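# Route a cable through a mesh tray onto the mat

## Task

Pick up the cable lying on the table next to the wire-mesh cable tray and place it along the tray's length. Guide one of its ends over the drop-out lip mounted on the tray's side wall and let that end rest on the mat. When finished, the cable may have no kink and no spot where it folds back on itself. The robot must not tip over or be left leaning, or the task fails.

## Robot and tools

ROBOT. A TidyBot++: a wheeled base 0.54 m long, 0.50 m wide and 0.38 m tall on four driven casters, carrying one seven-joint arm with a two-finger gripper. The arm's shoulder sits 0.12 m ahead of the base centre and 0.68 m above the floor. base_camera is fixed to the front of the base and looks ahead and down (644x364 px). wrist_camera rides on the hand and looks along it (fisheye, 644x476 px). The arm begins folded with the hand pointing down. A downward-pointing hand reaches at most about 0.94 m high, and only close to the base.

FRAMES. All positions are in metres. Base frame: origin on the floor below the base centre, x ahead, y to the left, z up. The odometry frame is where the base frame was when the scene began. hand_pose, in the base frame, is the point halfway between the finger pads; the hand's own z axis runs out along the fingers and its y axis is the direction the fingers open and close.

move. One call = one action plus optional "cameras" (list of "base_camera", "wrist_camera" or "all"; [] for none) and "blocking" (true or absent: returns once everything is at rest; false: returns in about 0.5 s while motion continues). Action keys:
- "base": an object of relative offsets from where the base is now, not a pose. translate_m (metres, forward positive, -2 to 2), strafe_m (metres, left positive, -2 to 2), rotate_rad (radians, counter-clockwise from above positive, -6.3 to 6.3). Distances are measured along the base axes at the start of the command.
- "joints": absolute targets by name. joint_1_rad to joint_7_rad in radians; joint_2_rad limited to ±2.249, joint_4_rad to ±2.579, joint_6_rad to ±2.099, the rest unlimited (they take the short way round, so send steps under half a turn). gripper_pos 0 (open, about 85 mm gap) to 1 (closed); gap ≈ 85 x (1 - gripper_pos) mm. Signs: joint_1 positive turns the arm clockwise seen from above; joint_2 positive leans the upper arm forward from vertical; joint_4 negative bends the forearm forward (joint_3 at 3.14); joint_6 negative bends the hand forward; joint_7 positive turns a down-pointing hand counter-clockwise, and at 1.57 the fingers open left-right.
- "target": one list of seven numbers, an absolute hand pose in the base frame: [x, y, z, qw, qx, qy, qz], metres then a unit quaternion. With "target", "joints" may contain only gripper_pos.
- "speeds": caps for base keys only: translate_m and strafe_m 0.05 to 0.5 m/s, rotate_rad 0.1 to 1.57 rad/s. When translating and strafing together, give one speed under just one of those keys.
- "min_time_s": 0.1 to 8 s, the shortest time any arm motion in the action may take.
A move with no action just reports state and images. Unknown keys make a call invalid; out-of-range values get it refused.

Other tools: wait(seconds 0 to 10, cameras) lets time pass without new commands and returns early once earlier motions settle; stop(cameras) brakes every running motion; zoom_image(camera, region [x0, y0, x1, y1] in pixels, top-left origin, at most 504 by 504) enlarges part of the latest image; read_manual(section "licences") gives licence text only; finished_scene(scene = current scene number) ends the scene irreversibly, so the cable must stay in place without the robot.

RESULTS. "move" reads done, or the worst status among motions. base_status, joint_status and hand_status give per-motion outcomes: moving, done, off_target (stopped short, may still push), not_followed, stopped, contact_stop, time_out, torque_fault, limit_stop_at_motor_heat. "joint command not followed" with "cause:" means a self-collision check blocked the arm; "pose unreachable" means a target was withheld. joint_positions, hand_pose, hand_target (where joints' targets would put the hand), base_odometry (x, y, heading in rad from wheel counts, so slip shows as travel), base_tilt (degrees, forward/right positive), motor_effort (percent of maximum, peak of the last action in brackets), Motor temperatures (one per arm joint), on_its_own (uncommanded behaviour), pictures (camera order of the images). ARM HIT flags a hard hit on the base or the arm itself. If a call is refused, or an uncommanded stop appears, later move, wait and finished_scene calls in the same reply are skipped.

TIPS. After a done target the hand is usually within 3 cm; to fix it, add (wanted minus hand_pose) to the last target's x, y, z. To hold a loaded hand steady, resend hand_target, not hand_pose. Low, forward-pointing targets close to the base land poorly and can drive the arm into the base; nothing prevents arm-base contact. Out-of-reach poses make the arm wander for up to 10 s, then time_out. Held loads make the arm sag. When a held item touches down, hand_pose nearly stops dropping while commands go lower. Closed fingertips reach about 20 mm beyond the hand point. Cameras show the true hand position better than hand_pose.

AVOID. Dropping the cable from height, hard hits on the tray or table, strong pushes or pulls on the gripper, and squeezing a part hard while it still lies on something. Torque limits are 104.5 N m (joints 1 to 4) and 51.3 N m (5 to 7); exceeding one freezes the arm for 10 s. The robot can tip if the arm snags something above about 0.6 m while the base moves, or if a stretched arm reaches far over furniture or swings sideways; backing off or retracting the arm rights a lean. Long stretched holds heat the motors: MOTOR HOT appears at 60 °C and at 75 °C the arm goes limp for a while. Finish with the cable straight-ish, no folds or kinks.

Each tool is called after "Emit:" by a JSON object that holds its "name" and its "arguments", one argument or row to a line.

## Session

Emit:
{"name": "move", "arguments": {

}}

Scene clock: 0.00 s.
Motor temperatures (°C): [35 33 28 40 50 39 43]
base_odometry: x=+0.000 y=+0.000 heading=+0.000
base_tilt: forward=+0.1 right=-0.6
base_status: not commanded
joint_positions: joint_1_rad=+0.027 joint_2_rad=-0.360 joint_3_rad=+3.182 joint_4_rad=-2.525 joint_5_rad=+0.033 joint_6_rad=-0.862 joint_7_rad=+1.537 gripper_pos=+0.000
joint_status: not commanded
motor_effort: joint_1_rad=+0 joint_2_rad=-1 joint_3_rad=+0 joint_4_rad=+12 joint_5_rad=+1 joint_6_rad=+1 joint_7_rad=+0
hand_pose: x=+0.2666 y=-0.0146 z=+0.5904 quat_wxyz=(+0.007, +0.998, -0.039, +0.057) (m; base frame)
hand_target: x=+0.2663 y=-0.0145 z=+0.5902 quat_wxyz=(+0.007, +0.998, -0.039, +0.056) (m; base frame)
hand_status: not commanded
pictures: base_camera, wrist_camera

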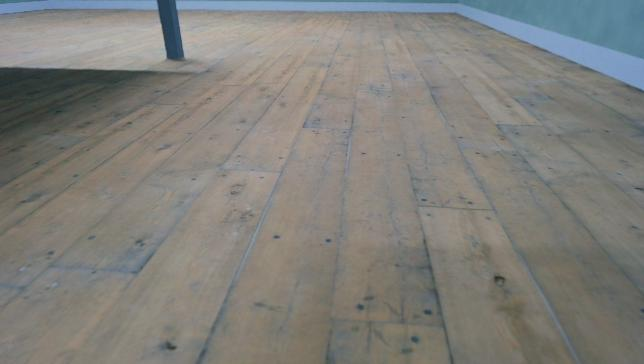

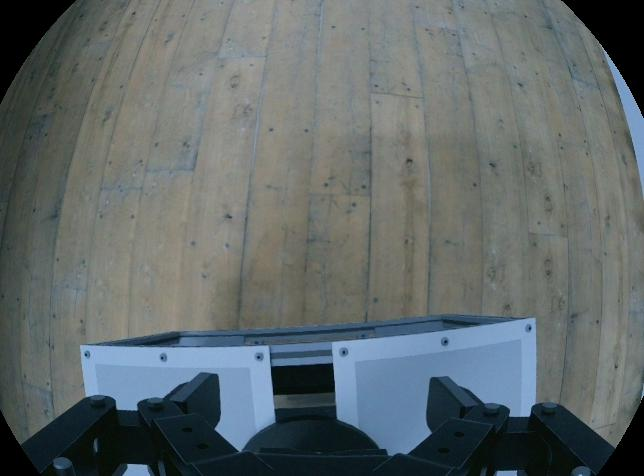

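Emit:
{"name": "move", "arguments": {
  "base": {"rotate_rad": 0.9},
  "joints": {"joint_6_rad": 0.1},
  "cameras": ["all"]
}}

Scene clock: 6.27 s.
move: done
base_odometry: x=+0.000 y=+0.000 heading=+0.899
base_tilt: forward=+0.1 right=-0.6
base_status: done
joint_positions: joint_1_rad=+0.026 joint_2_rad=-0.360 joint_3_rad=+3.182 joint_4_rad=-2.525 joint_5_rad=+0.033 joint_6_rad=+0.034 joint_7_rad=+1.537 gripper_pos=+0.000
joint_status: all done
motor_effort: joint_1_rad=-1(2) joint_2_rad=-4(4) joint_3_rad=+1(1) joint_4_rad=+16(17) joint_5_rad=+0(0) joint_6_rad=+7(8) joint_7_rad=+0(1)
hand_pose: x=+0.4948 y=-0.0229 z=+0.7342 quat_wxyz=(+0.008, +0.875, -0.032, +0.484) (m; base frame)
hand_target: x=+0.5048 y=-0.0234 z=+0.7514 quat_wxyz=(+0.009, +0.858, -0.031, +0.512) (m; base frame)
hand_status: not commanded
pictures: base_camera, wrist_camera
camera_calibration:
wrist_camera: T_world_to_cam=[[-0.0404715, -0.999161, -0.0062195, 0.0038532], [-0.517198, 0.0262744, -0.855462, 0.941921], [0.854908, -0.0314051, -0.517828, 0.0911267], [0, 0, 0, 1]] pos_world=[0.409411, -0.0180366, 0.85299]

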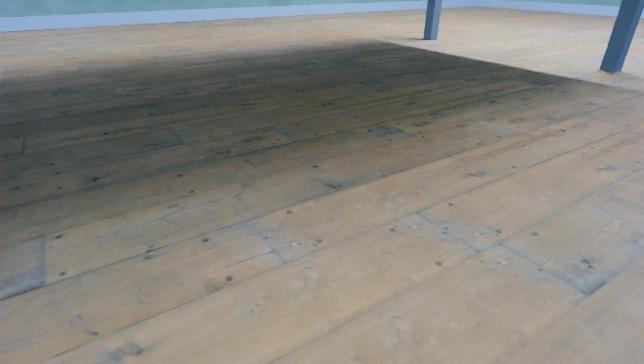

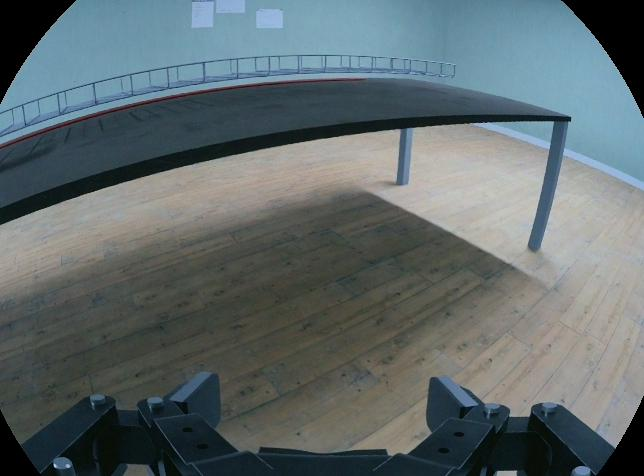

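Emit:
{"name": "move", "arguments": {
  "base": {"rotate_rad": 0.67},
  "joints": {"joint_2_rad": 0.0, "joint_4_rad": -1.5, "joint_6_rad": -0.6},
  "cameras": ["all"]
}}

Scene clock: 15.67 s.
move: done
base_odometry: x=+0.000 y=+0.000 heading=+1.568
base_tilt: forward=+0.1 right=-0.6
base_status: done
joint_positions: joint_1_rad=+0.026 joint_2_rad=-0.017 joint_3_rad=+3.181 joint_4_rad=-1.537 joint_5_rad=+0.033 joint_6_rad=-0.540 joint_7_rad=+1.537 gripper_pos=+0.000
joint_status: all done
motor_effort: joint_1_rad=-1(2) joint_2_rad=-17(18) joint_3_rad=+0(2) joint_4_rad=+19(20) joint_5_rad=+0(1) joint_6_rad=+9(9) joint_7_rad=+0(1)
hand_pose: x=+0.6994 y=-0.0422 z=+0.9722 quat_wxyz=(+0.022, +0.857, -0.035, +0.514) (m; base frame)
hand_target: x=+0.7002 y=-0.0432 z=+0.9677 quat_wxyz=(+0.023, +0.867, -0.037, +0.497) (m; base frame)
hand_status: not commanded
pictures: base_camera, wrist_camera
camera_calibration:
wrist_camera: T_world_to_cam=[[-0.0609684, -0.998053, 0.013182, -0.0101289], [-0.455737, 0.0160853, -0.889969, 1.24196], [0.888024, -0.0602675, -0.45583, -0.0458204], [0, 0, 0, 1]] pos_world=[0.606078, -0.0328479, 1.08455]

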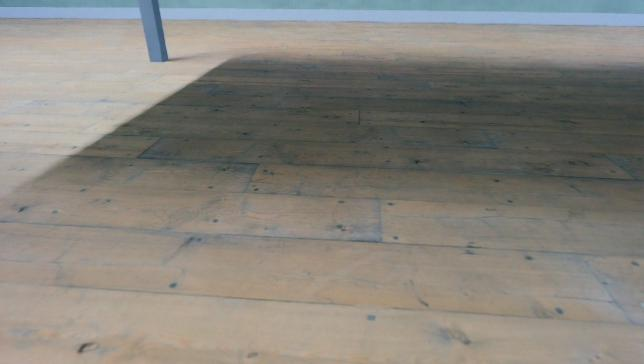

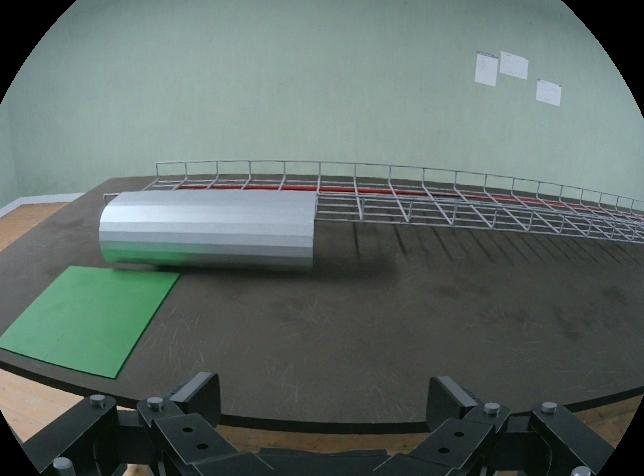

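Emit:
{"name": "zoom_image", "arguments": {
  "camera": "wrist_camera",
  "region": [80, 140, 380, 290]
}}

Emit:
{"name": "zoom_image", "arguments": {
  "camera": "wrist_camera",
  "region": [344, 140, 644, 290]
}}

Scaled by 1.680.

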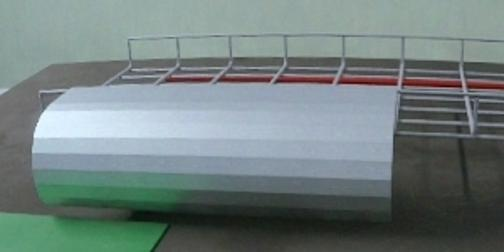

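Scaled by 1.680.

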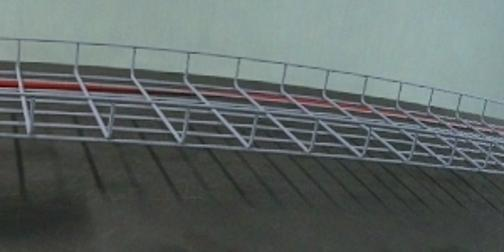

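Emit:
{"name": "move", "arguments": {
  "base": {"strafe_m": 1.55}
}}

Emit:
{"name": "move", "arguments": {
  "base": {"translate_m": 1.5, "rotate_rad": -1.57},
  "cameras": ["all"]
}}

Scene clock: 80.13 s.
move: done
base_odometry: x=-1.550 y=+0.004 heading=+1.569
base_tilt: forward=+0.2 right=-0.6
base_status: done
joint_positions: joint_1_rad=+0.026 joint_2_rad=-0.017 joint_3_rad=+3.182 joint_4_rad=-1.537 joint_5_rad=+0.033 joint_6_rad=-0.542 joint_7_rad=+1.537 gripper_pos=+0.000
joint_status: not commanded
motor_effort: joint_1_rad=-1(3) joint_2_rad=-17(18) joint_3_rad=+1(2) joint_4_rad=+19(20) joint_5_rad=+0(1) joint_6_rad=+8(9) joint_7_rad=+0(1)
hand_pose: x=+0.6994 y=-0.0425 z=+0.9714 quat_wxyz=(+0.022, +0.857, -0.035, +0.513) (m; base frame)
hand_target: x=+0.7002 y=-0.0432 z=+0.9677 quat_wxyz=(+0.023, +0.867, -0.037, +0.497) (m; base frame)
hand_status: not commanded
pictures: none

Scene clock: 84.93 s.
move: done
base_odometry: x=-1.547 y=+1.504 heading=-0.002
base_tilt: forward=+0.2 right=-0.6
base_status: done
joint_positions: joint_1_rad=+0.027 joint_2_rad=-0.006 joint_3_rad=+3.183 joint_4_rad=-1.536 joint_5_rad=+0.033 joint_6_rad=-0.544 joint_7_rad=+1.537 gripper_pos=+0.000
joint_status: not commanded
motor_effort: joint_1_rad=-1(3) joint_2_rad=-17(19) joint_3_rad=+0(2) joint_4_rad=+18(20) joint_5_rad=+0(1) joint_6_rad=+8(9) joint_7_rad=-1(1)
hand_pose: x=+0.7024 y=-0.0439 z=+0.9654 quat_wxyz=(+0.023, +0.860, -0.036, +0.509) (m; base frame)
hand_target: x=+0.7002 y=-0.0432 z=+0.9677 quat_wxyz=(+0.023, +0.867, -0.037, +0.497) (m; base frame)
hand_status: not commanded
pictures: base_camera, wrist_camera
camera_calibration:
wrist_camera: T_world_to_cam=[[-0.0636195, -0.997882, 0.0135773, -0.00998095], [-0.467527, 0.0177819, -0.8838, 1.23974], [0.881687, -0.0625747, -0.467668, -0.0358377], [0, 0, 0, 1]] pos_world=[0.610573, -0.0342472, 1.07905]

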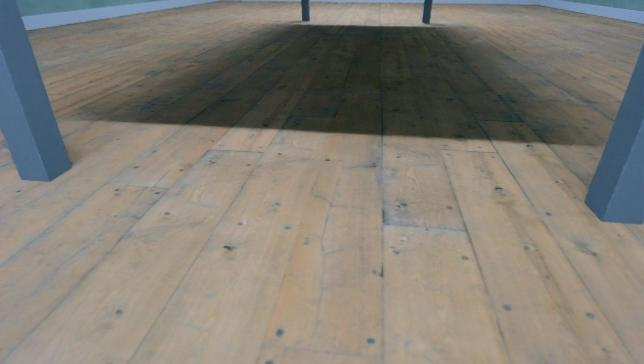

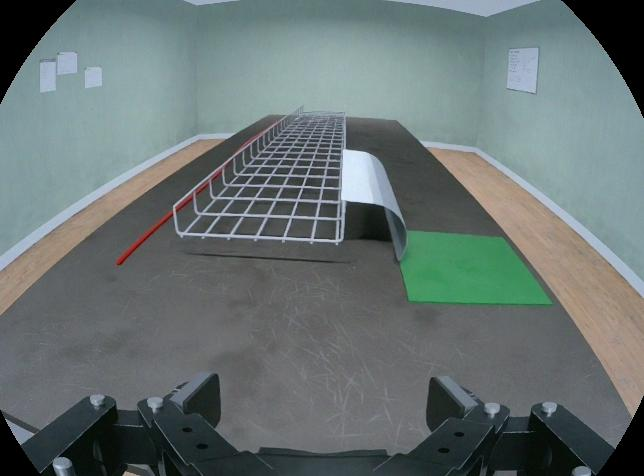

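Emit:
{"name": "zoom_image", "arguments": {
  "camera": "wrist_camera",
  "region": [170, 90, 420, 275]
}}

Scaled by 2.016.

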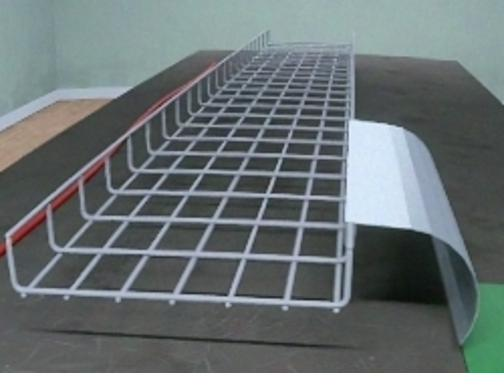

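Emit:
{"name": "move", "arguments": {
  "base": {"translate_m": 0.16, "strafe_m": 1.34, "rotate_rad": -1.69}
}}

Emit:
{"name": "move", "arguments": {
  "base": {"strafe_m": 1.5},
  "cameras": ["all"]
}}

Scene clock: 198.80 s.
move: done
base_odometry: x=-1.384 y=+2.844 heading=-1.693
base_tilt: forward=+0.1 right=-0.6
base_status: done
joint_positions: joint_1_rad=+0.029 joint_2_rad=-0.002 joint_3_rad=+3.184 joint_4_rad=-1.535 joint_5_rad=+0.033 joint_6_rad=-0.545 joint_7_rad=+1.537 gripper_pos=+0.000
joint_status: not commanded
motor_effort: joint_1_rad=-1(3) joint_2_rad=-18(20) joint_3_rad=+0(3) joint_4_rad=+19(20) joint_5_rad=+0(1) joint_6_rad=+8(9) joint_7_rad=+0(1)
hand_pose: x=+0.7031 y=-0.0452 z=+0.9632 quat_wxyz=(+0.024, +0.861, -0.037, +0.507) (m; base frame)
hand_target: x=+0.7002 y=-0.0432 z=+0.9677 quat_wxyz=(+0.023, +0.867, -0.037, +0.497) (m; base frame)
hand_status: not commanded
pictures: none

Scene clock: 203.17 s.
move: done
base_odometry: x=+0.104 y=+2.661 heading=-1.693
base_tilt: forward=+0.2 right=-0.6
base_status: done
joint_positions: joint_1_rad=+0.027 joint_2_rad=-0.002 joint_3_rad=+3.184 joint_4_rad=-1.535 joint_5_rad=+0.033 joint_6_rad=-0.546 joint_7_rad=+1.537 gripper_pos=+0.000
joint_status: not commanded
motor_effort: joint_1_rad=-1(4) joint_2_rad=-17(18) joint_3_rad=+0(3) joint_4_rad=+19(20) joint_5_rad=+0(1) joint_6_rad=+8(9) joint_7_rad=-1(1)
hand_pose: x=+0.7032 y=-0.0445 z=+0.9633 quat_wxyz=(+0.023, +0.861, -0.037, +0.507) (m; base frame)
hand_target: x=+0.7002 y=-0.0432 z=+0.9677 quat_wxyz=(+0.023, +0.867, -0.037, +0.497) (m; base frame)
hand_status: not commanded
pictures: base_camera, wrist_camera
camera_calibration:
wrist_camera: T_world_to_cam=[[-0.0646758, -0.997812, 0.0136847, -0.00994073], [-0.471585, 0.0184758, -0.881627, 1.23902], [0.879446, -0.0634734, -0.471748, -0.0320787], [0, 0, 0, 1]] pos_world=[0.611871, -0.034847, 1.07736]

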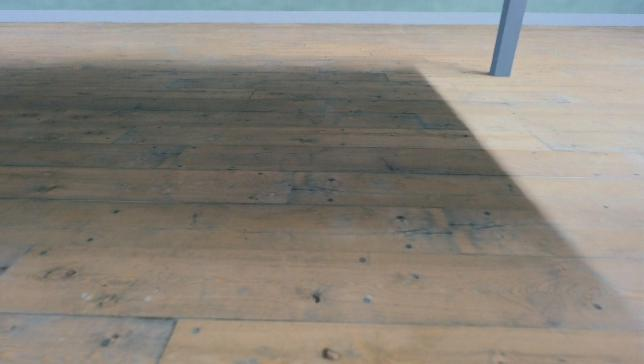

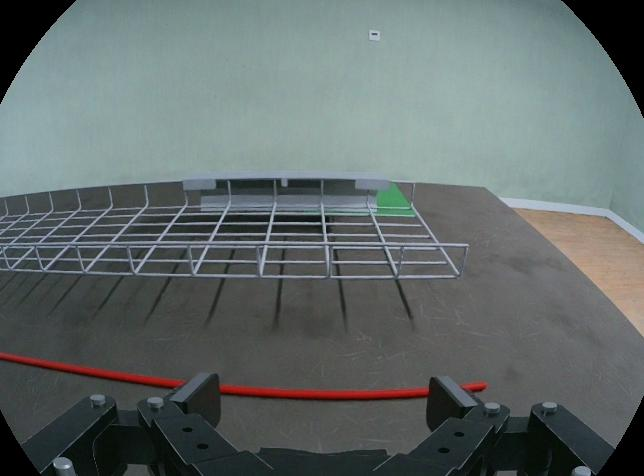

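Emit:
{"name": "move", "arguments": {
  "target": [0.42, 0.0, 0.93, 0, 0.7071, -0.7071, 0],
  "cameras": ["wrist_camera"]
}}

Emit:
{"name": "move", "arguments": {
  "base": {"translate_m": 0.36},
  "cameras": ["all"]
}}

Scene clock: 228.27 s.
move: done
base_odometry: x=+0.104 y=+2.661 heading=-1.693
base_tilt: forward=+0.2 right=-0.6
base_status: not commanded
joint_positions: joint_1_rad=-0.056 joint_2_rad=+0.029 joint_3_rad=+3.204 joint_4_rad=-1.101 joint_5_rad=+0.033 joint_6_rad=-1.972 joint_7_rad=+0.097 gripper_pos=+0.000
joint_status: not commanded
motor_effort: joint_1_rad=-1(2) joint_2_rad=-13(18) joint_3_rad=+1(1) joint_4_rad=+13(20) joint_5_rad=+1(1) joint_6_rad=+1(9) joint_7_rad=+0(1)
hand_pose: x=+0.4285 y=-0.0094 z=+0.9255 quat_wxyz=(-0.002, +0.734, -0.679, +0.025) (m; base frame)
hand_target: x=+0.4200 y=+0.0000 z=+0.9300 quat_wxyz=(+0.000, +0.707, -0.707, +0.000) (m; base frame)
hand_status: done (0.013 m and 5.3 deg from the pose sent, 0.289 m and 101.2 deg at the start)
pictures: wrist_camera
camera_calibration:
wrist_camera: T_world_to_cam=[[-0.993876, -0.0983224, -0.0504205, 0.473766], [-0.095709, 0.994057, -0.0518666, 0.155754], [0.0552205, -0.0467233, -0.99738, 1.03375], [0, 0, 0, 1]] pos_world=[0.428688, -0.059946, 1.06301]

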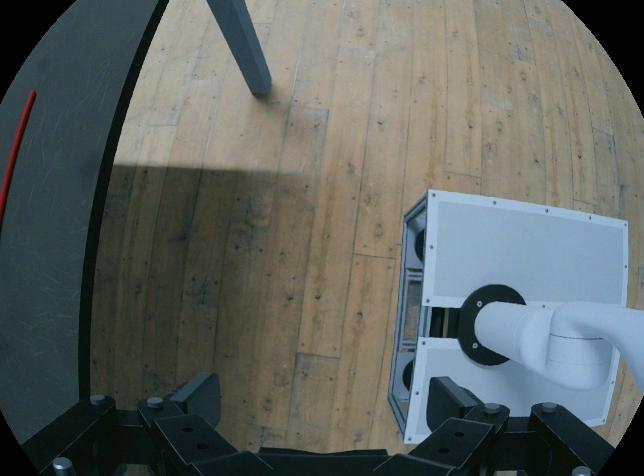

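Scene clock: 230.33 s.
move: done
base_odometry: x=+0.061 y=+2.304 heading=-1.693
base_tilt: forward=+0.1 right=-0.6
base_status: done
joint_positions: joint_1_rad=-0.058 joint_2_rad=+0.046 joint_3_rad=+3.205 joint_4_rad=-1.100 joint_5_rad=+0.033 joint_6_rad=-1.979 joint_7_rad=+0.094 gripper_pos=+0.000
joint_status: not commanded
motor_effort: joint_1_rad=-1(1) joint_2_rad=-14(16) joint_3_rad=+1(1) joint_4_rad=+13(14) joint_5_rad=+0(1) joint_6_rad=+0(1) joint_7_rad=-1(1)
hand_pose: x=+0.4306 y=-0.0091 z=+0.9204 quat_wxyz=(+0.007, +0.733, -0.680, +0.017) (m; base frame)
hand_target: x=+0.4200 y=+0.0000 z=+0.9300 quat_wxyz=(+0.000, +0.707, -0.707, +0.000) (m; base frame)
hand_status: not commanded
pictures: base_camera, wrist_camera
camera_calibration:
wrist_camera: T_world_to_cam=[[-0.995014, -0.0960301, -0.0269154, 0.454489], [-0.0945885, 0.994234, -0.0505102, 0.15358], [0.0316107, -0.0477125, -0.998361, 1.03959], [0, 0, 0, 1]] pos_world=[0.433887, -0.0594487, 1.05788]

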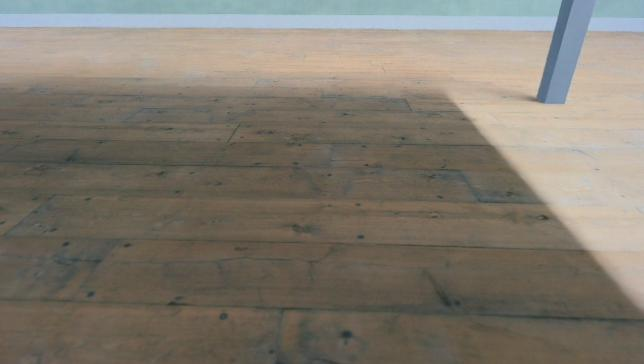

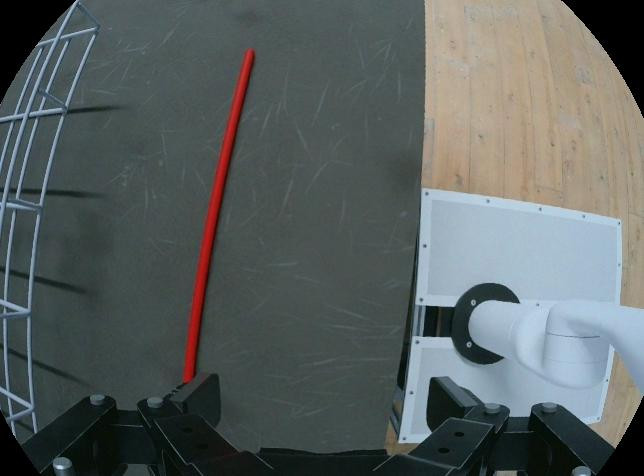

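Emit:
{"name": "move", "arguments": {
  "base": {"translate_m": 0.11},
  "target": [0.43, -0.13, 0.87, 0, 0.7071, -0.7071, 0],
  "cameras": ["wrist_camera"]
}}

Scene clock: 258.77 s.
move: done
base_odometry: x=+0.047 y=+2.194 heading=-1.692
base_tilt: forward=+0.1 right=-0.5
base_status: done
joint_positions: joint_1_rad=+0.145 joint_2_rad=+0.078 joint_3_rad=+3.407 joint_4_rad=-1.217 joint_5_rad=+0.033 joint_6_rad=-1.876 joint_7_rad=+0.341 gripper_pos=+0.000
joint_status: not commanded
motor_effort: joint_1_rad=-1(2) joint_2_rad=-15(18) joint_3_rad=+0(2) joint_4_rad=+14(15) joint_5_rad=+1(2) joint_6_rad=+0(2) joint_7_rad=+0(1)
hand_pose: x=+0.4188 y=-0.1344 z=+0.8768 quat_wxyz=(+0.029, +0.679, -0.734, -0.002) (m; base frame)
hand_target: x=+0.4300 y=-0.1300 z=+0.8700 quat_wxyz=(+0.000, +0.707, -0.707, +0.000) (m; base frame)
hand_status: done (0.014 m and 5.6 deg from the pose sent, 0.131 m and 4.8 deg at the start)
pictures: wrist_camera
camera_calibration:
wrist_camera: T_world_to_cam=[[-0.997909, 0.0580176, 0.0284828, 0.403008], [0.0563819, 0.996881, -0.0552142, 0.216057], [-0.0315973, -0.0534929, -0.998068, 1.01583], [0, 0, 0, 1]] pos_world=[0.422082, -0.184425, 1.01431]

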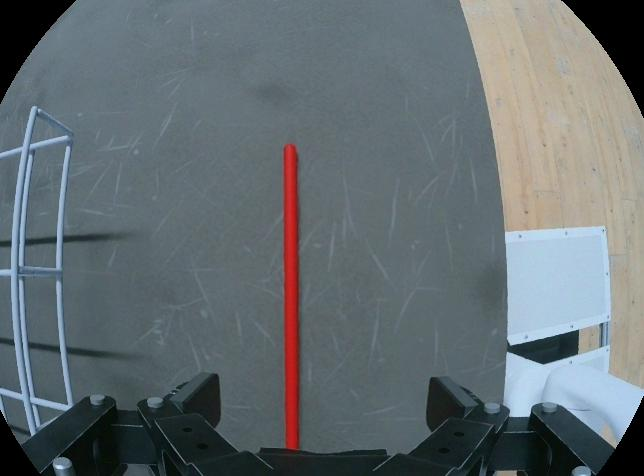

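Emit:
{"name": "move", "arguments": {
  "target": [0.447, -0.165, 0.79, 0, 0.7071, -0.7071, 0],
  "joints": {"gripper_pos": 0.3},
  "cameras": ["wrist_camera"]
}}

Scene clock: 271.33 s.
move: done
base_odometry: x=+0.047 y=+2.194 heading=-1.692
base_tilt: forward=+0.1 right=-0.6
base_status: not commanded
joint_positions: joint_1_rad=+0.178 joint_2_rad=+0.114 joint_3_rad=+3.456 joint_4_rad=-1.420 joint_5_rad=+0.032 joint_6_rad=-1.635 joint_7_rad=+0.431 gripper_pos=+0.300
joint_status: all done
motor_effort: joint_1_rad=-1(2) joint_2_rad=-16(17) joint_3_rad=+0(1) joint_4_rad=+15(15) joint_5_rad=+1(1) joint_6_rad=+0(1) joint_7_rad=+0(1)
hand_pose: x=+0.4316 y=-0.1711 z=+0.8022 quat_wxyz=(+0.035, +0.685, -0.728, +0.000) (m; base frame)
hand_target: x=+0.4470 y=-0.1650 z=+0.7900 quat_wxyz=(+0.000, +0.707, -0.707, +0.000) (m; base frame)
hand_status: done (0.021 m and 5.4 deg from the pose sent, 0.096 m and 5.6 deg at the start)
pictures: wrist_camera
camera_calibration:
wrist_camera: T_world_to_cam=[[-0.998542, 0.0416357, 0.0343552, 0.412669], [0.0392609, 0.996972, -0.0671203, 0.26482], [-0.0370458, -0.0656736, -0.997153, 0.939376], [0, 0, 0, 1]] pos_world=[0.43647, -0.219507, 0.9403]

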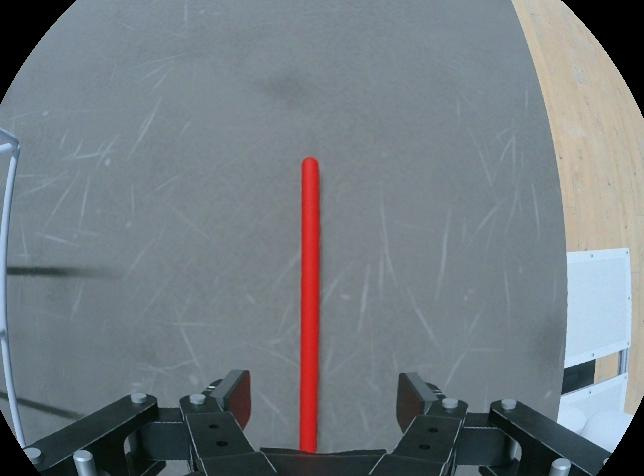

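Emit:
{"name": "move", "arguments": {
  "target": [0.452, -0.165, 0.763, 0, 0.7071, -0.7071, 0],
  "cameras": ["wrist_camera"]
}}

Emit:
{"name": "move", "arguments": {
  "joints": {"gripper_pos": 0.9},
  "cameras": ["wrist_camera"]
}}

Scene clock: 277.67 s.
move: done
base_odometry: x=+0.047 y=+2.194 heading=-1.692
base_tilt: forward=+0.1 right=-0.6
base_status: not commanded
joint_positions: joint_1_rad=+0.178 joint_2_rad=+0.125 joint_3_rad=+3.456 joint_4_rad=-1.492 joint_5_rad=+0.028 joint_6_rad=-1.550 joint_7_rad=+0.431 gripper_pos=+0.300
joint_status: not commanded
motor_effort: joint_1_rad=+0(1) joint_2_rad=-16(18) joint_3_rad=+1(1) joint_4_rad=+14(16) joint_5_rad=+1(1) joint_6_rad=+0(1) joint_7_rad=+0(1)
hand_pose: x=+0.4365 y=-0.1731 z=+0.7756 quat_wxyz=(+0.035, +0.686, -0.727, +0.002) (m; base frame)
hand_target: x=+0.4520 y=-0.1650 z=+0.7630 quat_wxyz=(+0.000, +0.707, -0.707, +0.000) (m; base frame)
hand_status: done (0.022 m and 5.2 deg from the pose sent, 0.045 m and 5.4 deg at the start)
pictures: wrist_camera
camera_calibration:
wrist_camera: T_world_to_cam=[[-0.998746, 0.0382284, 0.0323383, 0.419628], [0.0359668, 0.997048, -0.0678389, 0.266764], [-0.0348362, -0.0665907, -0.997172, 0.911753], [0, 0, 0, 1]] pos_world=[0.441269, -0.221304, 0.913701]

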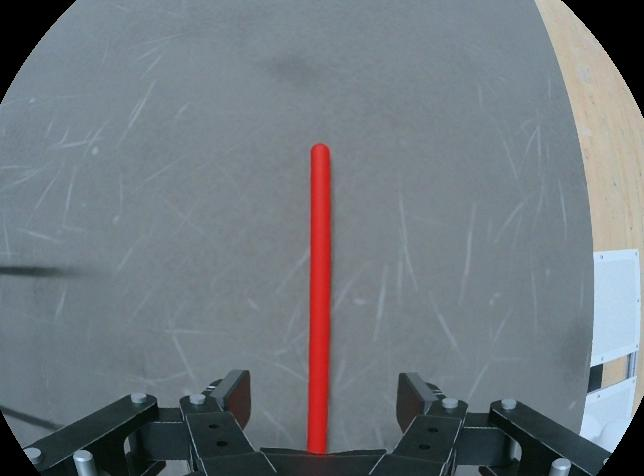

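Scene clock: 278.53 s.
move: done
base_odometry: x=+0.047 y=+2.194 heading=-1.692
base_tilt: forward=+0.1 right=-0.6
base_status: not commanded
joint_positions: joint_1_rad=+0.178 joint_2_rad=+0.125 joint_3_rad=+3.456 joint_4_rad=-1.492 joint_5_rad=+0.028 joint_6_rad=-1.550 joint_7_rad=+0.431 gripper_pos=+0.900
joint_status: all done
motor_effort: joint_1_rad=+0(1) joint_2_rad=-17(17) joint_3_rad=+1(1) joint_4_rad=+15(15) joint_5_rad=+1(1) joint_6_rad=+0(1) joint_7_rad=+0(1)
hand_pose: x=+0.4366 y=-0.1731 z=+0.7756 quat_wxyz=(+0.035, +0.686, -0.727, +0.002) (m; base frame)
hand_target: x=+0.4520 y=-0.1650 z=+0.7630 quat_wxyz=(+0.000, +0.707, -0.707, +0.000) (m; base frame)
hand_status: not commanded
pictures: wrist_camera
camera_calibration:
wrist_camera: T_world_to_cam=[[-0.998756, 0.0382123, 0.0320354, 0.420006], [0.0359679, 0.997042, -0.0679277, 0.266839], [-0.0345363, -0.0666909, -0.997176, 0.911605], [0, 0, 0, 1]] pos_world=[0.441369, -0.221304, 0.913702]

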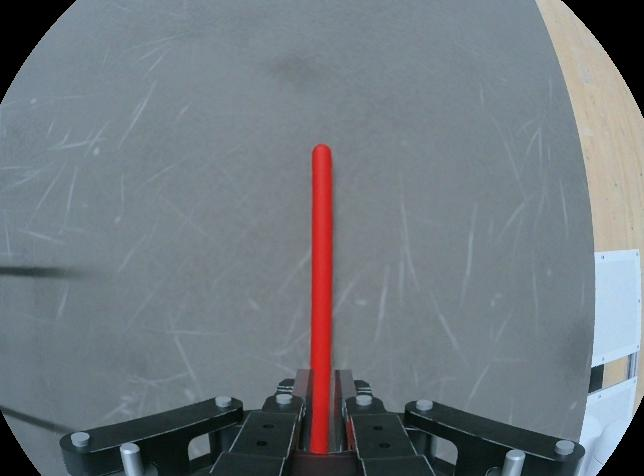

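Emit:
{"name": "move", "arguments": {
  "joints": {"gripper_pos": 1.0}
}}

Emit:
{"name": "move", "arguments": {
  "target": [0.452, -0.165, 0.90, 0, 0.7071, -0.7071, 0],
  "cameras": ["wrist_camera"]
}}

Scene clock: 283.50 s.
move: done
base_odometry: x=+0.047 y=+2.194 heading=-1.692
base_tilt: forward=+0.1 right=-0.5
base_status: not commanded
joint_positions: joint_1_rad=+0.178 joint_2_rad=+0.125 joint_3_rad=+3.456 joint_4_rad=-1.492 joint_5_rad=+0.028 joint_6_rad=-1.550 joint_7_rad=+0.431 gripper_pos=+0.999
joint_status: all done
motor_effort: joint_1_rad=-1(1) joint_2_rad=-16(17) joint_3_rad=+1(1) joint_4_rad=+14(15) joint_5_rad=+1(1) joint_6_rad=-1(1) joint_7_rad=+0(1)
hand_pose: x=+0.4366 y=-0.1731 z=+0.7756 quat_wxyz=(+0.035, +0.686, -0.727, +0.002) (m; base frame)
hand_target: x=+0.4520 y=-0.1650 z=+0.7630 quat_wxyz=(+0.000, +0.707, -0.707, +0.000) (m; base frame)
hand_status: not commanded
pictures: none

Scene clock: 285.23 s.
move: done
base_odometry: x=+0.047 y=+2.194 heading=-1.692
base_tilt: forward=+0.1 right=-0.6
base_status: not commanded
joint_positions: joint_1_rad=+0.195 joint_2_rad=+0.171 joint_3_rad=+3.482 joint_4_rad=-1.044 joint_5_rad=+0.003 joint_6_rad=-1.894 joint_7_rad=+0.448 gripper_pos=+0.999
joint_status: not commanded
motor_effort: joint_1_rad=+0(1) joint_2_rad=-18(18) joint_3_rad=+1(2) joint_4_rad=+14(16) joint_5_rad=+1(1) joint_6_rad=+1(1) joint_7_rad=+0(1)
hand_pose: x=+0.4519 y=-0.1796 z=+0.8973 quat_wxyz=(+0.022, +0.677, -0.735, +0.029) (m; base frame)
hand_target: x=+0.4520 y=-0.1650 z=+0.9000 quat_wxyz=(+0.000, +0.707, -0.707, +0.000) (m; base frame)
hand_status: done (0.015 m and 6.3 deg from the pose sent, 0.126 m and 5.2 deg at the start)
pictures: wrist_camera
camera_calibration:
wrist_camera: T_world_to_cam=[[-0.997866, 0.0603939, -0.0248185, 0.486234], [0.0623512, 0.994201, -0.0876145, 0.286321], [0.0193832, -0.088975, -0.995845, 1.00357], [0, 0, 0, 1]] pos_world=[0.447891, -0.224734, 1.03655]

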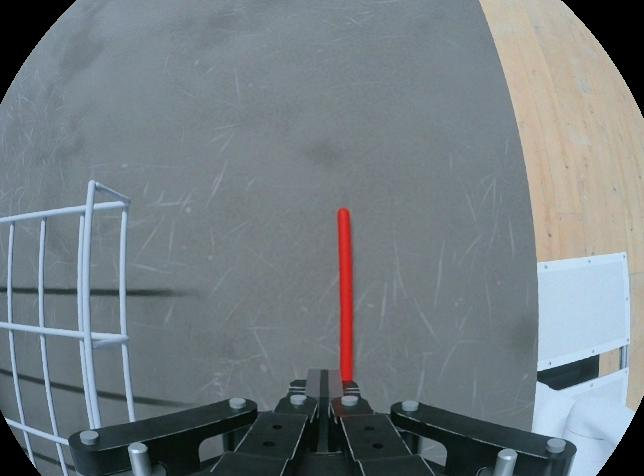

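Emit:
{"name": "move", "arguments": {
  "target": [0.452, -0.160, 0.79, 0, 0.7071, -0.7071, 0],
  "joints": {"gripper_pos": 0.3}
}}

Emit:
{"name": "move", "arguments": {
  "target": [0.452, -0.160, 0.745, 0, 0.7071, -0.7071, 0],
  "cameras": ["wrist_camera"]
}}

Emit:
{"name": "move", "arguments": {
  "joints": {"gripper_pos": 1.0}
}}

Scene clock: 297.43 s.
move: done
base_odometry: x=+0.047 y=+2.194 heading=-1.692
base_tilt: forward=+0.1 right=-0.5
base_status: not commanded
joint_positions: joint_1_rad=+0.189 joint_2_rad=+0.150 joint_3_rad=+3.481 joint_4_rad=-1.411 joint_5_rad=+0.002 joint_6_rad=-1.637 joint_7_rad=+0.448 gripper_pos=+0.300
joint_status: all done
motor_effort: joint_1_rad=-1(1) joint_2_rad=-17(19) joint_3_rad=+1(2) joint_4_rad=+14(15) joint_5_rad=+1(1) joint_6_rad=+0(1) joint_7_rad=+0(1)
hand_pose: x=+0.4361 y=-0.1757 z=+0.7923 quat_wxyz=(+0.032, +0.679, -0.734, -0.015) (m; base frame)
hand_target: x=+0.4520 y=-0.1600 z=+0.7900 quat_wxyz=(+0.000, +0.707, -0.707, +0.000) (m; base frame)
hand_status: done (0.022 m and 6.0 deg from the pose sent, 0.109 m and 6.3 deg at the start)
pictures: none

Scene clock: 298.47 s.
move: done
base_odometry: x=+0.047 y=+2.194 heading=-1.692
base_tilt: forward=+0.1 right=-0.6
base_status: not commanded
joint_positions: joint_1_rad=+0.188 joint_2_rad=+0.149 joint_3_rad=+3.481 joint_4_rad=-1.549 joint_5_rad=+0.002 joint_6_rad=-1.495 joint_7_rad=+0.448 gripper_pos=+0.300
joint_status: not commanded
motor_effort: joint_1_rad=-1(1) joint_2_rad=-17(18) joint_3_rad=+0(2) joint_4_rad=+14(16) joint_5_rad=+1(1) joint_6_rad=+0(1) joint_7_rad=+0(1)
hand_pose: x=+0.4343 y=-0.1770 z=+0.7496 quat_wxyz=(+0.031, +0.679, -0.733, -0.013) (m; base frame)
hand_target: x=+0.4520 y=-0.1600 z=+0.7450 quat_wxyz=(+0.000, +0.707, -0.707, +0.000) (m; base frame)
hand_status: done (0.025 m and 5.8 deg from the pose sent, 0.052 m and 6.0 deg at the start)
pictures: wrist_camera
camera_calibration:
wrist_camera: T_world_to_cam=[[-0.997257, 0.0571419, 0.0470492, 0.410142], [0.0551295, 0.997552, -0.0430129, 0.242133], [-0.0493919, -0.0403011, -0.997966, 0.897107], [0, 0, 0, 1]] pos_world=[0.439978, -0.228822, 0.8864]

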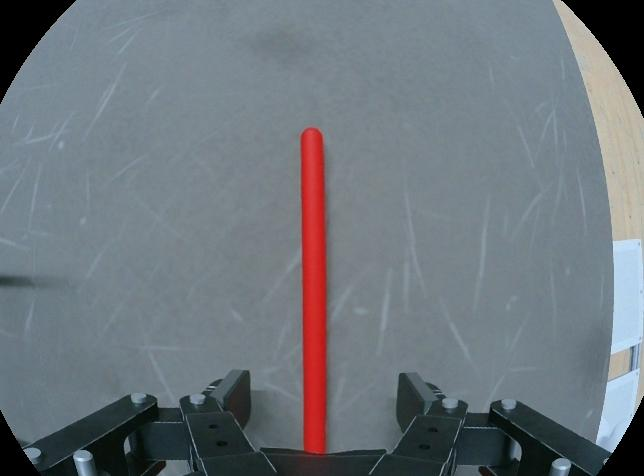

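Scene clock: 299.40 s.
move: done
base_odometry: x=+0.047 y=+2.194 heading=-1.692
base_tilt: forward=+0.1 right=-0.6
base_status: not commanded
joint_positions: joint_1_rad=+0.187 joint_2_rad=+0.147 joint_3_rad=+3.481 joint_4_rad=-1.550 joint_5_rad=+0.002 joint_6_rad=-1.489 joint_7_rad=+0.448 gripper_pos=+0.999
joint_status: all done
motor_effort: joint_1_rad=+0(1) joint_2_rad=-17(17) joint_3_rad=+0(2) joint_4_rad=+13(15) joint_5_rad=+1(2) joint_6_rad=+0(2) joint_7_rad=-1(1)
hand_pose: x=+0.4359 y=-0.1774 z=+0.7499 quat_wxyz=(+0.030, +0.680, -0.733, -0.010) (m; base frame)
hand_target: x=+0.4520 y=-0.1600 z=+0.7450 quat_wxyz=(+0.000, +0.707, -0.707, +0.000) (m; base frame)
hand_status: not commanded
pictures: none

Emit:
{"name": "move", "arguments": {
  "cameras": ["wrist_camera"]
}}

Emit:
{"name": "zoom_image", "arguments": {
  "camera": "wrist_camera",
  "region": [222, 340, 422, 476]
}}

Scene clock: 305.30 s.
Motor temperatures (°C): [33 33 28 41 49 38 43]
base_odometry: x=+0.047 y=+2.194 heading=-1.692
base_tilt: forward=+0.1 right=-0.6
base_status: not commanded
joint_positions: joint_1_rad=+0.187 joint_2_rad=+0.147 joint_3_rad=+3.481 joint_4_rad=-1.550 joint_5_rad=+0.002 joint_6_rad=-1.489 joint_7_rad=+0.448 gripper_pos=+0.999
joint_status: all done
motor_effort: joint_1_rad=-1(1) joint_2_rad=-16(17) joint_3_rad=+1(2) joint_4_rad=+14(15) joint_5_rad=+0(2) joint_6_rad=+0(2) joint_7_rad=+0(1)
hand_pose: x=+0.4359 y=-0.1773 z=+0.7499 quat_wxyz=(+0.030, +0.680, -0.733, -0.010) (m; base frame)
hand_target: x=+0.4520 y=-0.1600 z=+0.7450 quat_wxyz=(+0.000, +0.707, -0.707, +0.000) (m; base frame)
hand_status: not commanded
pictures: wrist_camera
camera_calibration:
wrist_camera: T_world_to_cam=[[-0.997626, 0.0555138, 0.040756, 0.416292], [0.0536449, 0.997518, -0.045601, 0.245046], [-0.0431863, -0.0433064, -0.998128, 0.894272], [0, 0, 0, 1]] pos_world=[0.440778, -0.22882, 0.886806]

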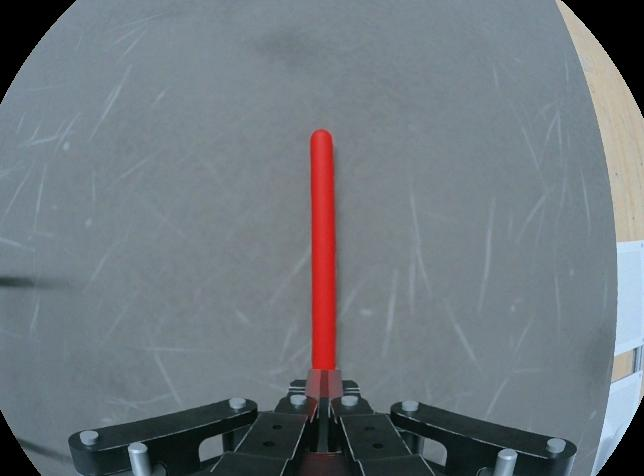

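Scaled by 2.520.

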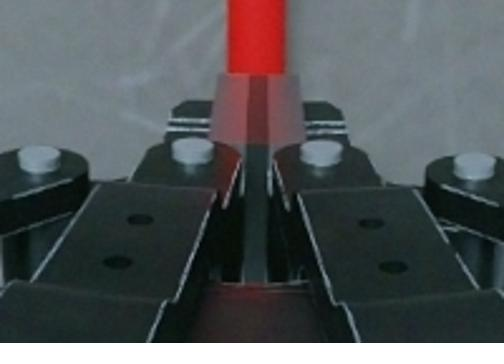

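Emit:
{"name": "move", "arguments": {
  "joints": {"gripper_pos": 0.4}
}}

Emit:
{"name": "move", "arguments": {
  "target": [0.453, -0.160, 0.728, 0, 0.7071, -0.7071, 0],
  "min_time_s": 1
}}

Emit:
{"name": "move", "arguments": {
  "joints": {"gripper_pos": 1.0},
  "cameras": ["wrist_camera"]
}}

Scene clock: 315.87 s.
move: done
base_odometry: x=+0.047 y=+2.194 heading=-1.692
base_tilt: forward=+0.1 right=-0.6
base_status: not commanded
joint_positions: joint_1_rad=+0.187 joint_2_rad=+0.147 joint_3_rad=+3.481 joint_4_rad=-1.550 joint_5_rad=+0.002 joint_6_rad=-1.489 joint_7_rad=+0.448 gripper_pos=+0.400
joint_status: all done
motor_effort: joint_1_rad=-1(1) joint_2_rad=-17(17) joint_3_rad=+1(2) joint_4_rad=+14(15) joint_5_rad=+1(1) joint_6_rad=-1(1) joint_7_rad=+0(1)
hand_pose: x=+0.4359 y=-0.1773 z=+0.7499 quat_wxyz=(+0.030, +0.680, -0.733, -0.010) (m; base frame)
hand_target: x=+0.4520 y=-0.1600 z=+0.7450 quat_wxyz=(+0.000, +0.707, -0.707, +0.000) (m; base frame)
hand_status: not commanded
pictures: none

Scene clock: 317.17 s.
move: done
base_odometry: x=+0.047 y=+2.194 heading=-1.692
base_tilt: forward=+0.2 right=-0.6
base_status: not commanded
joint_positions: joint_1_rad=+0.182 joint_2_rad=+0.146 joint_3_rad=+3.481 joint_4_rad=-1.589 joint_5_rad=+0.002 joint_6_rad=-1.441 joint_7_rad=+0.448 gripper_pos=+0.400
joint_status: not commanded
motor_effort: joint_1_rad=-1(1) joint_2_rad=-15(17) joint_3_rad=+1(2) joint_4_rad=+13(15) joint_5_rad=+1(1) joint_6_rad=+0(1) joint_7_rad=+0(1)
hand_pose: x=+0.4373 y=-0.1769 z=+0.7378 quat_wxyz=(+0.028, +0.681, -0.731, -0.005) (m; base frame)
hand_target: x=+0.4530 y=-0.1600 z=+0.7280 quat_wxyz=(+0.000, +0.707, -0.707, +0.000) (m; base frame)
hand_status: done (0.025 m and 5.2 deg from the pose sent, 0.033 m and 5.6 deg at the start)
pictures: none

Scene clock: 318.03 s.
move: off_target
base_odometry: x=+0.047 y=+2.194 heading=-1.692
base_tilt: forward=+0.1 right=-0.6
base_status: not commanded
joint_positions: joint_1_rad=+0.179 joint_2_rad=+0.138 joint_3_rad=+3.481 joint_4_rad=-1.589 joint_5_rad=+0.002 joint_6_rad=-1.429 joint_7_rad=+0.448 gripper_pos=+0.939
joint_status: gripper_pos off_target (ended at +0.939, target +1.000)
motor_effort: joint_1_rad=+0(1) joint_2_rad=-14(15) joint_3_rad=+0(1) joint_4_rad=+11(12) joint_5_rad=+0(2) joint_6_rad=+0(2) joint_7_rad=+0(1)
hand_pose: x=+0.4406 y=-0.1778 z=+0.7409 quat_wxyz=(+0.024, +0.683, -0.730, +0.004) (m; base frame)
hand_target: x=+0.4530 y=-0.1600 z=+0.7280 quat_wxyz=(+0.000, +0.707, -0.707, +0.000) (m; base frame)
hand_status: not commanded
pictures: wrist_camera
camera_calibration:
wrist_camera: T_world_to_cam=[[-0.9988, 0.0473136, 0.0126395, 0.441308], [0.0465314, 0.997329, -0.0563003, 0.255791], [-0.0152695, -0.0556446, -0.998334, 0.87116], [0, 0, 0, 1]] pos_world=[0.442178, -0.227513, 0.878531]

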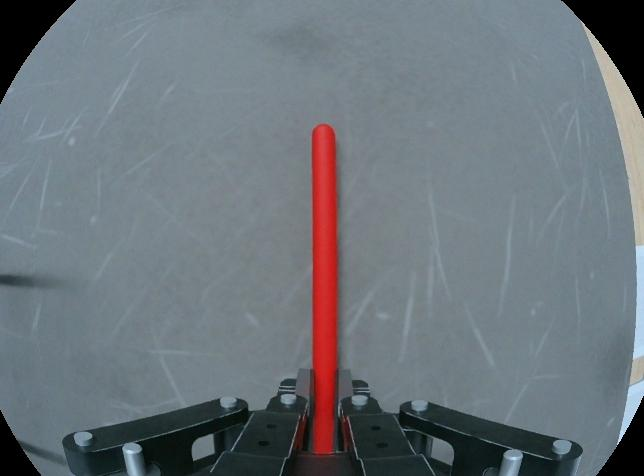

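Emit:
{"name": "move", "arguments": {
  "target": [0.46, -0.160, 0.91, 0, 0.7071, -0.7071, 0],
  "cameras": ["wrist_camera"]
}}

Scene clock: 326.47 s.
move: done
base_odometry: x=+0.047 y=+2.194 heading=-1.692
base_tilt: forward=+0.1 right=-0.5
base_status: not commanded
joint_positions: joint_1_rad=+0.188 joint_2_rad=+0.197 joint_3_rad=+3.481 joint_4_rad=-0.981 joint_5_rad=-0.010 joint_6_rad=-1.937 joint_7_rad=+0.448 gripper_pos=+0.939
joint_status: not commanded
motor_effort: joint_1_rad=-1(1) joint_2_rad=-18(19) joint_3_rad=+1(2) joint_4_rad=+14(16) joint_5_rad=+1(2) joint_6_rad=+1(1) joint_7_rad=+0(1)
hand_pose: x=+0.4605 y=-0.1738 z=+0.9062 quat_wxyz=(+0.021, +0.682, -0.731, +0.026) (m; base frame)
hand_target: x=+0.4600 y=-0.1600 z=+0.9100 quat_wxyz=(+0.000, +0.707, -0.707, +0.000) (m; base frame)
hand_status: done (0.014 m and 5.5 deg from the pose sent, 0.171 m and 4.8 deg at the start)
pictures: wrist_camera
camera_calibration:
wrist_camera: T_world_to_cam=[[-0.998625, 0.0474429, -0.0222829, 0.490465], [0.0491453, 0.995307, -0.0833611, 0.283242], [0.0182234, -0.0843416, -0.99627, 1.0145], [0, 0, 0, 1]] pos_world=[0.457384, -0.219617, 1.04525]

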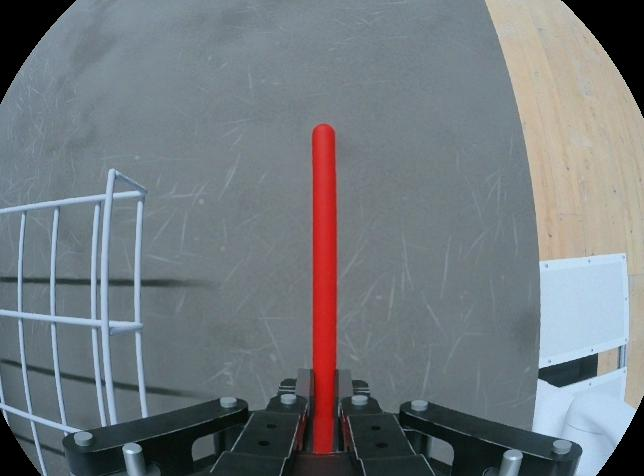

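Emit:
{"name": "move", "arguments": {
  "target": [0.72, -0.150, 0.93, -0.123, 0.696, -0.696, 0.123],
  "min_time_s": 3,
  "cameras": ["wrist_camera"]
}}

Scene clock: 348.83 s.
move: time_out
base_odometry: x=+0.047 y=+2.195 heading=-1.692
base_tilt: forward=+0.2 right=-0.6
base_status: not commanded
joint_positions: joint_1_rad=+0.246 joint_2_rad=+0.688 joint_3_rad=+3.252 joint_4_rad=-0.153 joint_5_rad=-0.200 joint_6_rad=-2.083 joint_7_rad=+0.237 gripper_pos=+0.939
joint_status: not commanded
motor_effort: joint_1_rad=-1(4) joint_2_rad=-31(42) joint_3_rad=+0(2) joint_4_rad=+12(15) joint_5_rad=-1(2) joint_6_rad=+2(7) joint_7_rad=+0(1)
hand_pose: x=+0.6768 y=-0.1160 z=+0.9128 quat_wxyz=(-0.092, +0.713, -0.691, +0.072) (m; base frame)
hand_target: x=+0.6765 y=-0.1160 z=+0.9137 quat_wxyz=(-0.093, +0.713, -0.691, +0.072) (m; base frame)
hand_status: time_out (0.058 m and 7.2 deg from the pose sent, 0.262 m and 20.4 deg at the start; a joint's target at an end of its range on 129 of 300 steps)
pictures: wrist_camera
camera_calibration:
wrist_camera: T_world_to_cam=[[-0.968459, -0.0468361, -0.24473, 0.875642], [-0.0495729, 0.998758, 0.0050318, 0.202194], [0.24419, 0.0170051, -0.969578, 0.856447], [0, 0, 0, 1]] pos_world=[0.648911, -0.175495, 1.04367]

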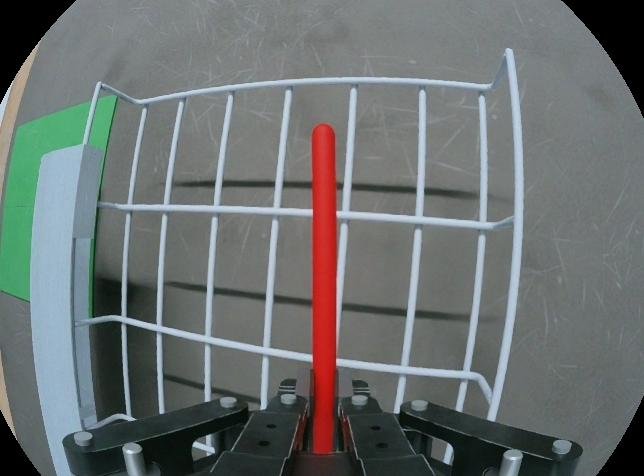

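Emit:
{"name": "move", "arguments": {
  "target": [0.68, -0.120, 0.785, -0.123, 0.696, -0.696, 0.123],
  "min_time_s": 2,
  "cameras": ["wrist_camera"]
}}

Scene clock: 355.17 s.
move: off_target
base_odometry: x=+0.047 y=+2.194 heading=-1.692
base_tilt: forward=+0.1 right=-0.6
base_status: not commanded
joint_positions: joint_1_rad=+0.075 joint_2_rad=+0.354 joint_3_rad=+3.411 joint_4_rad=-1.122 joint_5_rad=-0.200 joint_6_rad=-1.310 joint_7_rad=+0.285 gripper_pos=+0.939
joint_status: not commanded
motor_effort: joint_1_rad=+1(2) joint_2_rad=-18(32) joint_3_rad=+3(3) joint_4_rad=+10(15) joint_5_rad=+3(3) joint_6_rad=+1(3) joint_7_rad=+0(1)
hand_pose: x=+0.6805 y=-0.1130 z=+0.8199 quat_wxyz=(-0.132, +0.679, -0.709, +0.137) (m; base frame)
hand_target: x=+0.6800 y=-0.1200 z=+0.7850 quat_wxyz=(-0.123, +0.696, -0.696, +0.123) (m; base frame)
hand_status: off_target (0.036 m and 3.0 deg from the pose sent, 0.128 m and 7.2 deg at the start)
pictures: wrist_camera
camera_calibration:
wrist_camera: T_world_to_cam=[[-0.922296, 0.0192575, -0.386005, 0.948464], [0.029605, 0.999344, -0.0208798, 0.167202], [0.38535, -0.030685, -0.92226, 0.625115], [0, 0, 0, 1]] pos_world=[0.628926, -0.166176, 0.946122]

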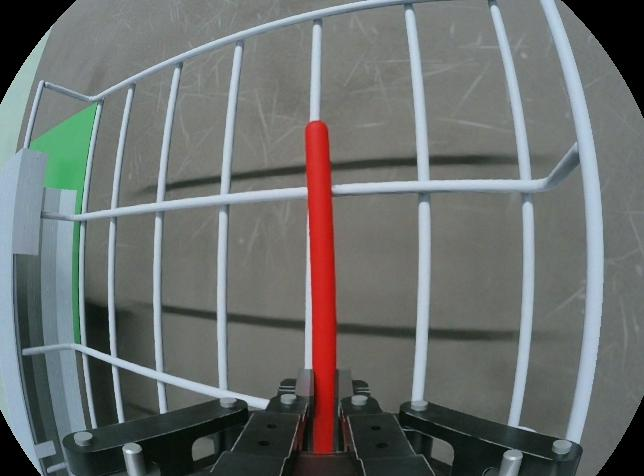

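Emit:
{"name": "move", "arguments": {
  "joints": {"gripper_pos": 0.5}
}}

Emit:
{"name": "move", "arguments": {
  "target": [0.66, -0.120, 0.92, -0.123, 0.696, -0.696, 0.123],
  "min_time_s": 1.5,
  "cameras": ["wrist_camera"]
}}

Scene clock: 361.97 s.
move: done
base_odometry: x=+0.047 y=+2.194 heading=-1.692
base_tilt: forward=+0.1 right=-0.6
base_status: not commanded
joint_positions: joint_1_rad=+0.072 joint_2_rad=+0.366 joint_3_rad=+3.416 joint_4_rad=-1.133 joint_5_rad=-0.201 joint_6_rad=-1.288 joint_7_rad=+0.286 gripper_pos=+0.500
joint_status: all done
motor_effort: joint_1_rad=+1(4) joint_2_rad=-24(26) joint_3_rad=+2(5) joint_4_rad=+13(15) joint_5_rad=+2(5) joint_6_rad=-1(5) joint_7_rad=+0(2)
hand_pose: x=+0.6853 y=-0.1148 z=+0.8108 quat_wxyz=(-0.130, +0.678, -0.710, +0.138) (m; base frame)
hand_target: x=+0.6800 y=-0.1200 z=+0.7850 quat_wxyz=(-0.123, +0.696, -0.696, +0.123) (m; base frame)
hand_status: not commanded
pictures: none

Scene clock: 364.03 s.
move: done
base_odometry: x=+0.047 y=+2.194 heading=-1.692
base_tilt: forward=+0.1 right=-0.6
base_status: not commanded
joint_positions: joint_1_rad=+0.155 joint_2_rad=+0.402 joint_3_rad=+3.401 joint_4_rad=-0.701 joint_5_rad=-0.201 joint_6_rad=-1.671 joint_7_rad=+0.286 gripper_pos=+0.500
joint_status: not commanded
motor_effort: joint_1_rad=+0(2) joint_2_rad=-26(28) joint_3_rad=+0(3) joint_4_rad=+14(18) joint_5_rad=+0(2) joint_6_rad=+4(4) joint_7_rad=-1(1)
hand_pose: x=+0.6643 y=-0.1315 z=+0.9239 quat_wxyz=(-0.122, +0.683, -0.705, +0.148) (m; base frame)
hand_target: x=+0.6600 y=-0.1200 z=+0.9200 quat_wxyz=(-0.123, +0.696, -0.696, +0.123) (m; base frame)
hand_status: done (0.013 m and 3.4 deg from the pose sent, 0.112 m and 3.2 deg at the start)
pictures: wrist_camera
camera_calibration:
wrist_camera: T_world_to_cam=[[-0.921677, 0.00233835, -0.387951, 0.973126], [0.0244451, 0.998345, -0.0520581, 0.220527], [0.387187, -0.0574642, -0.920209, 0.720053], [0, 0, 0, 1]] pos_world=[0.612722, -0.18106, 1.0516]

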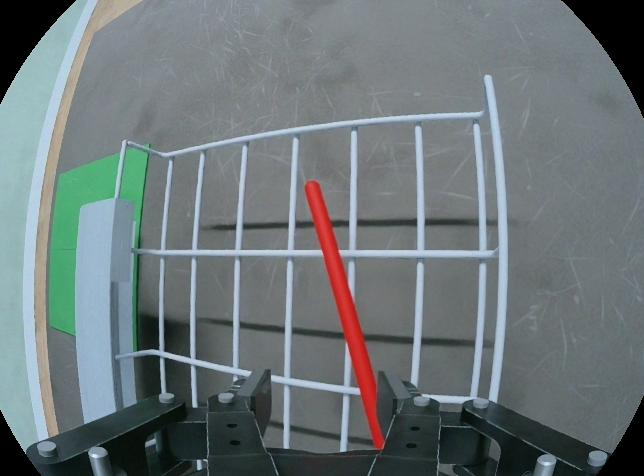

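Emit:
{"name": "move", "arguments": {
  "target": [0.45, 0.0, 0.90, 0, 0.7071, -0.7071, 0],
  "joints": {"gripper_pos": 0.3},
  "base": {"strafe_m": 0.5},
  "cameras": ["wrist_camera"]
}}

Scene clock: 371.47 s.
move: done
base_odometry: x=+0.544 y=+2.134 heading=-1.692
base_tilt: forward=+0.1 right=-0.6
base_status: done
joint_positions: joint_1_rad=-0.098 joint_2_rad=+0.097 joint_3_rad=+3.271 joint_4_rad=-1.097 joint_5_rad=-0.084 joint_6_rad=-1.875 joint_7_rad=+0.102 gripper_pos=+0.300
joint_status: all done
motor_effort: joint_1_rad=+0(4) joint_2_rad=-16(27) joint_3_rad=+1(2) joint_4_rad=+14(15) joint_5_rad=+0(2) joint_6_rad=+0(4) joint_7_rad=+0(1)
hand_pose: x=+0.4762 y=+0.0181 z=+0.9066 quat_wxyz=(-0.049, +0.741, -0.670, +0.006) (m; base frame)
hand_target: x=+0.4500 y=+0.0000 z=+0.9000 quat_wxyz=(+0.000, +0.707, -0.707, +0.000) (m; base frame)
hand_status: done (0.033 m and 8.0 deg from the pose sent, 0.253 m and 22.2 deg at the start)
pictures: wrist_camera
camera_calibration:
wrist_camera: T_world_to_cam=[[-0.988651, -0.116023, -0.0954378, 0.561548], [-0.120268, 0.991936, 0.039979, 0.0603303], [0.0900298, 0.0510033, -0.994632, 0.992566], [0, 0, 0, 1]] pos_world=[0.47307, -0.0453155, 1.03842]

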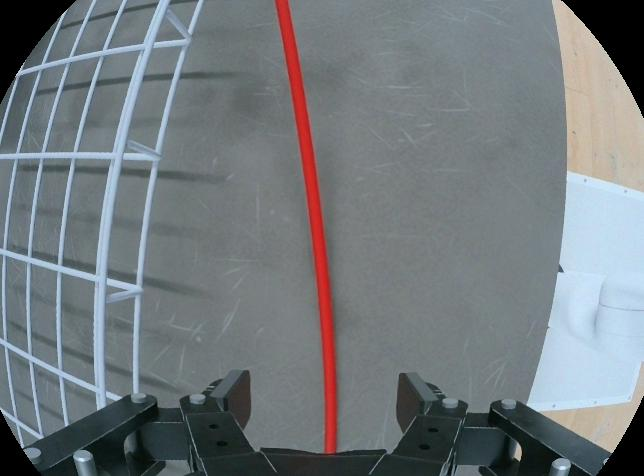

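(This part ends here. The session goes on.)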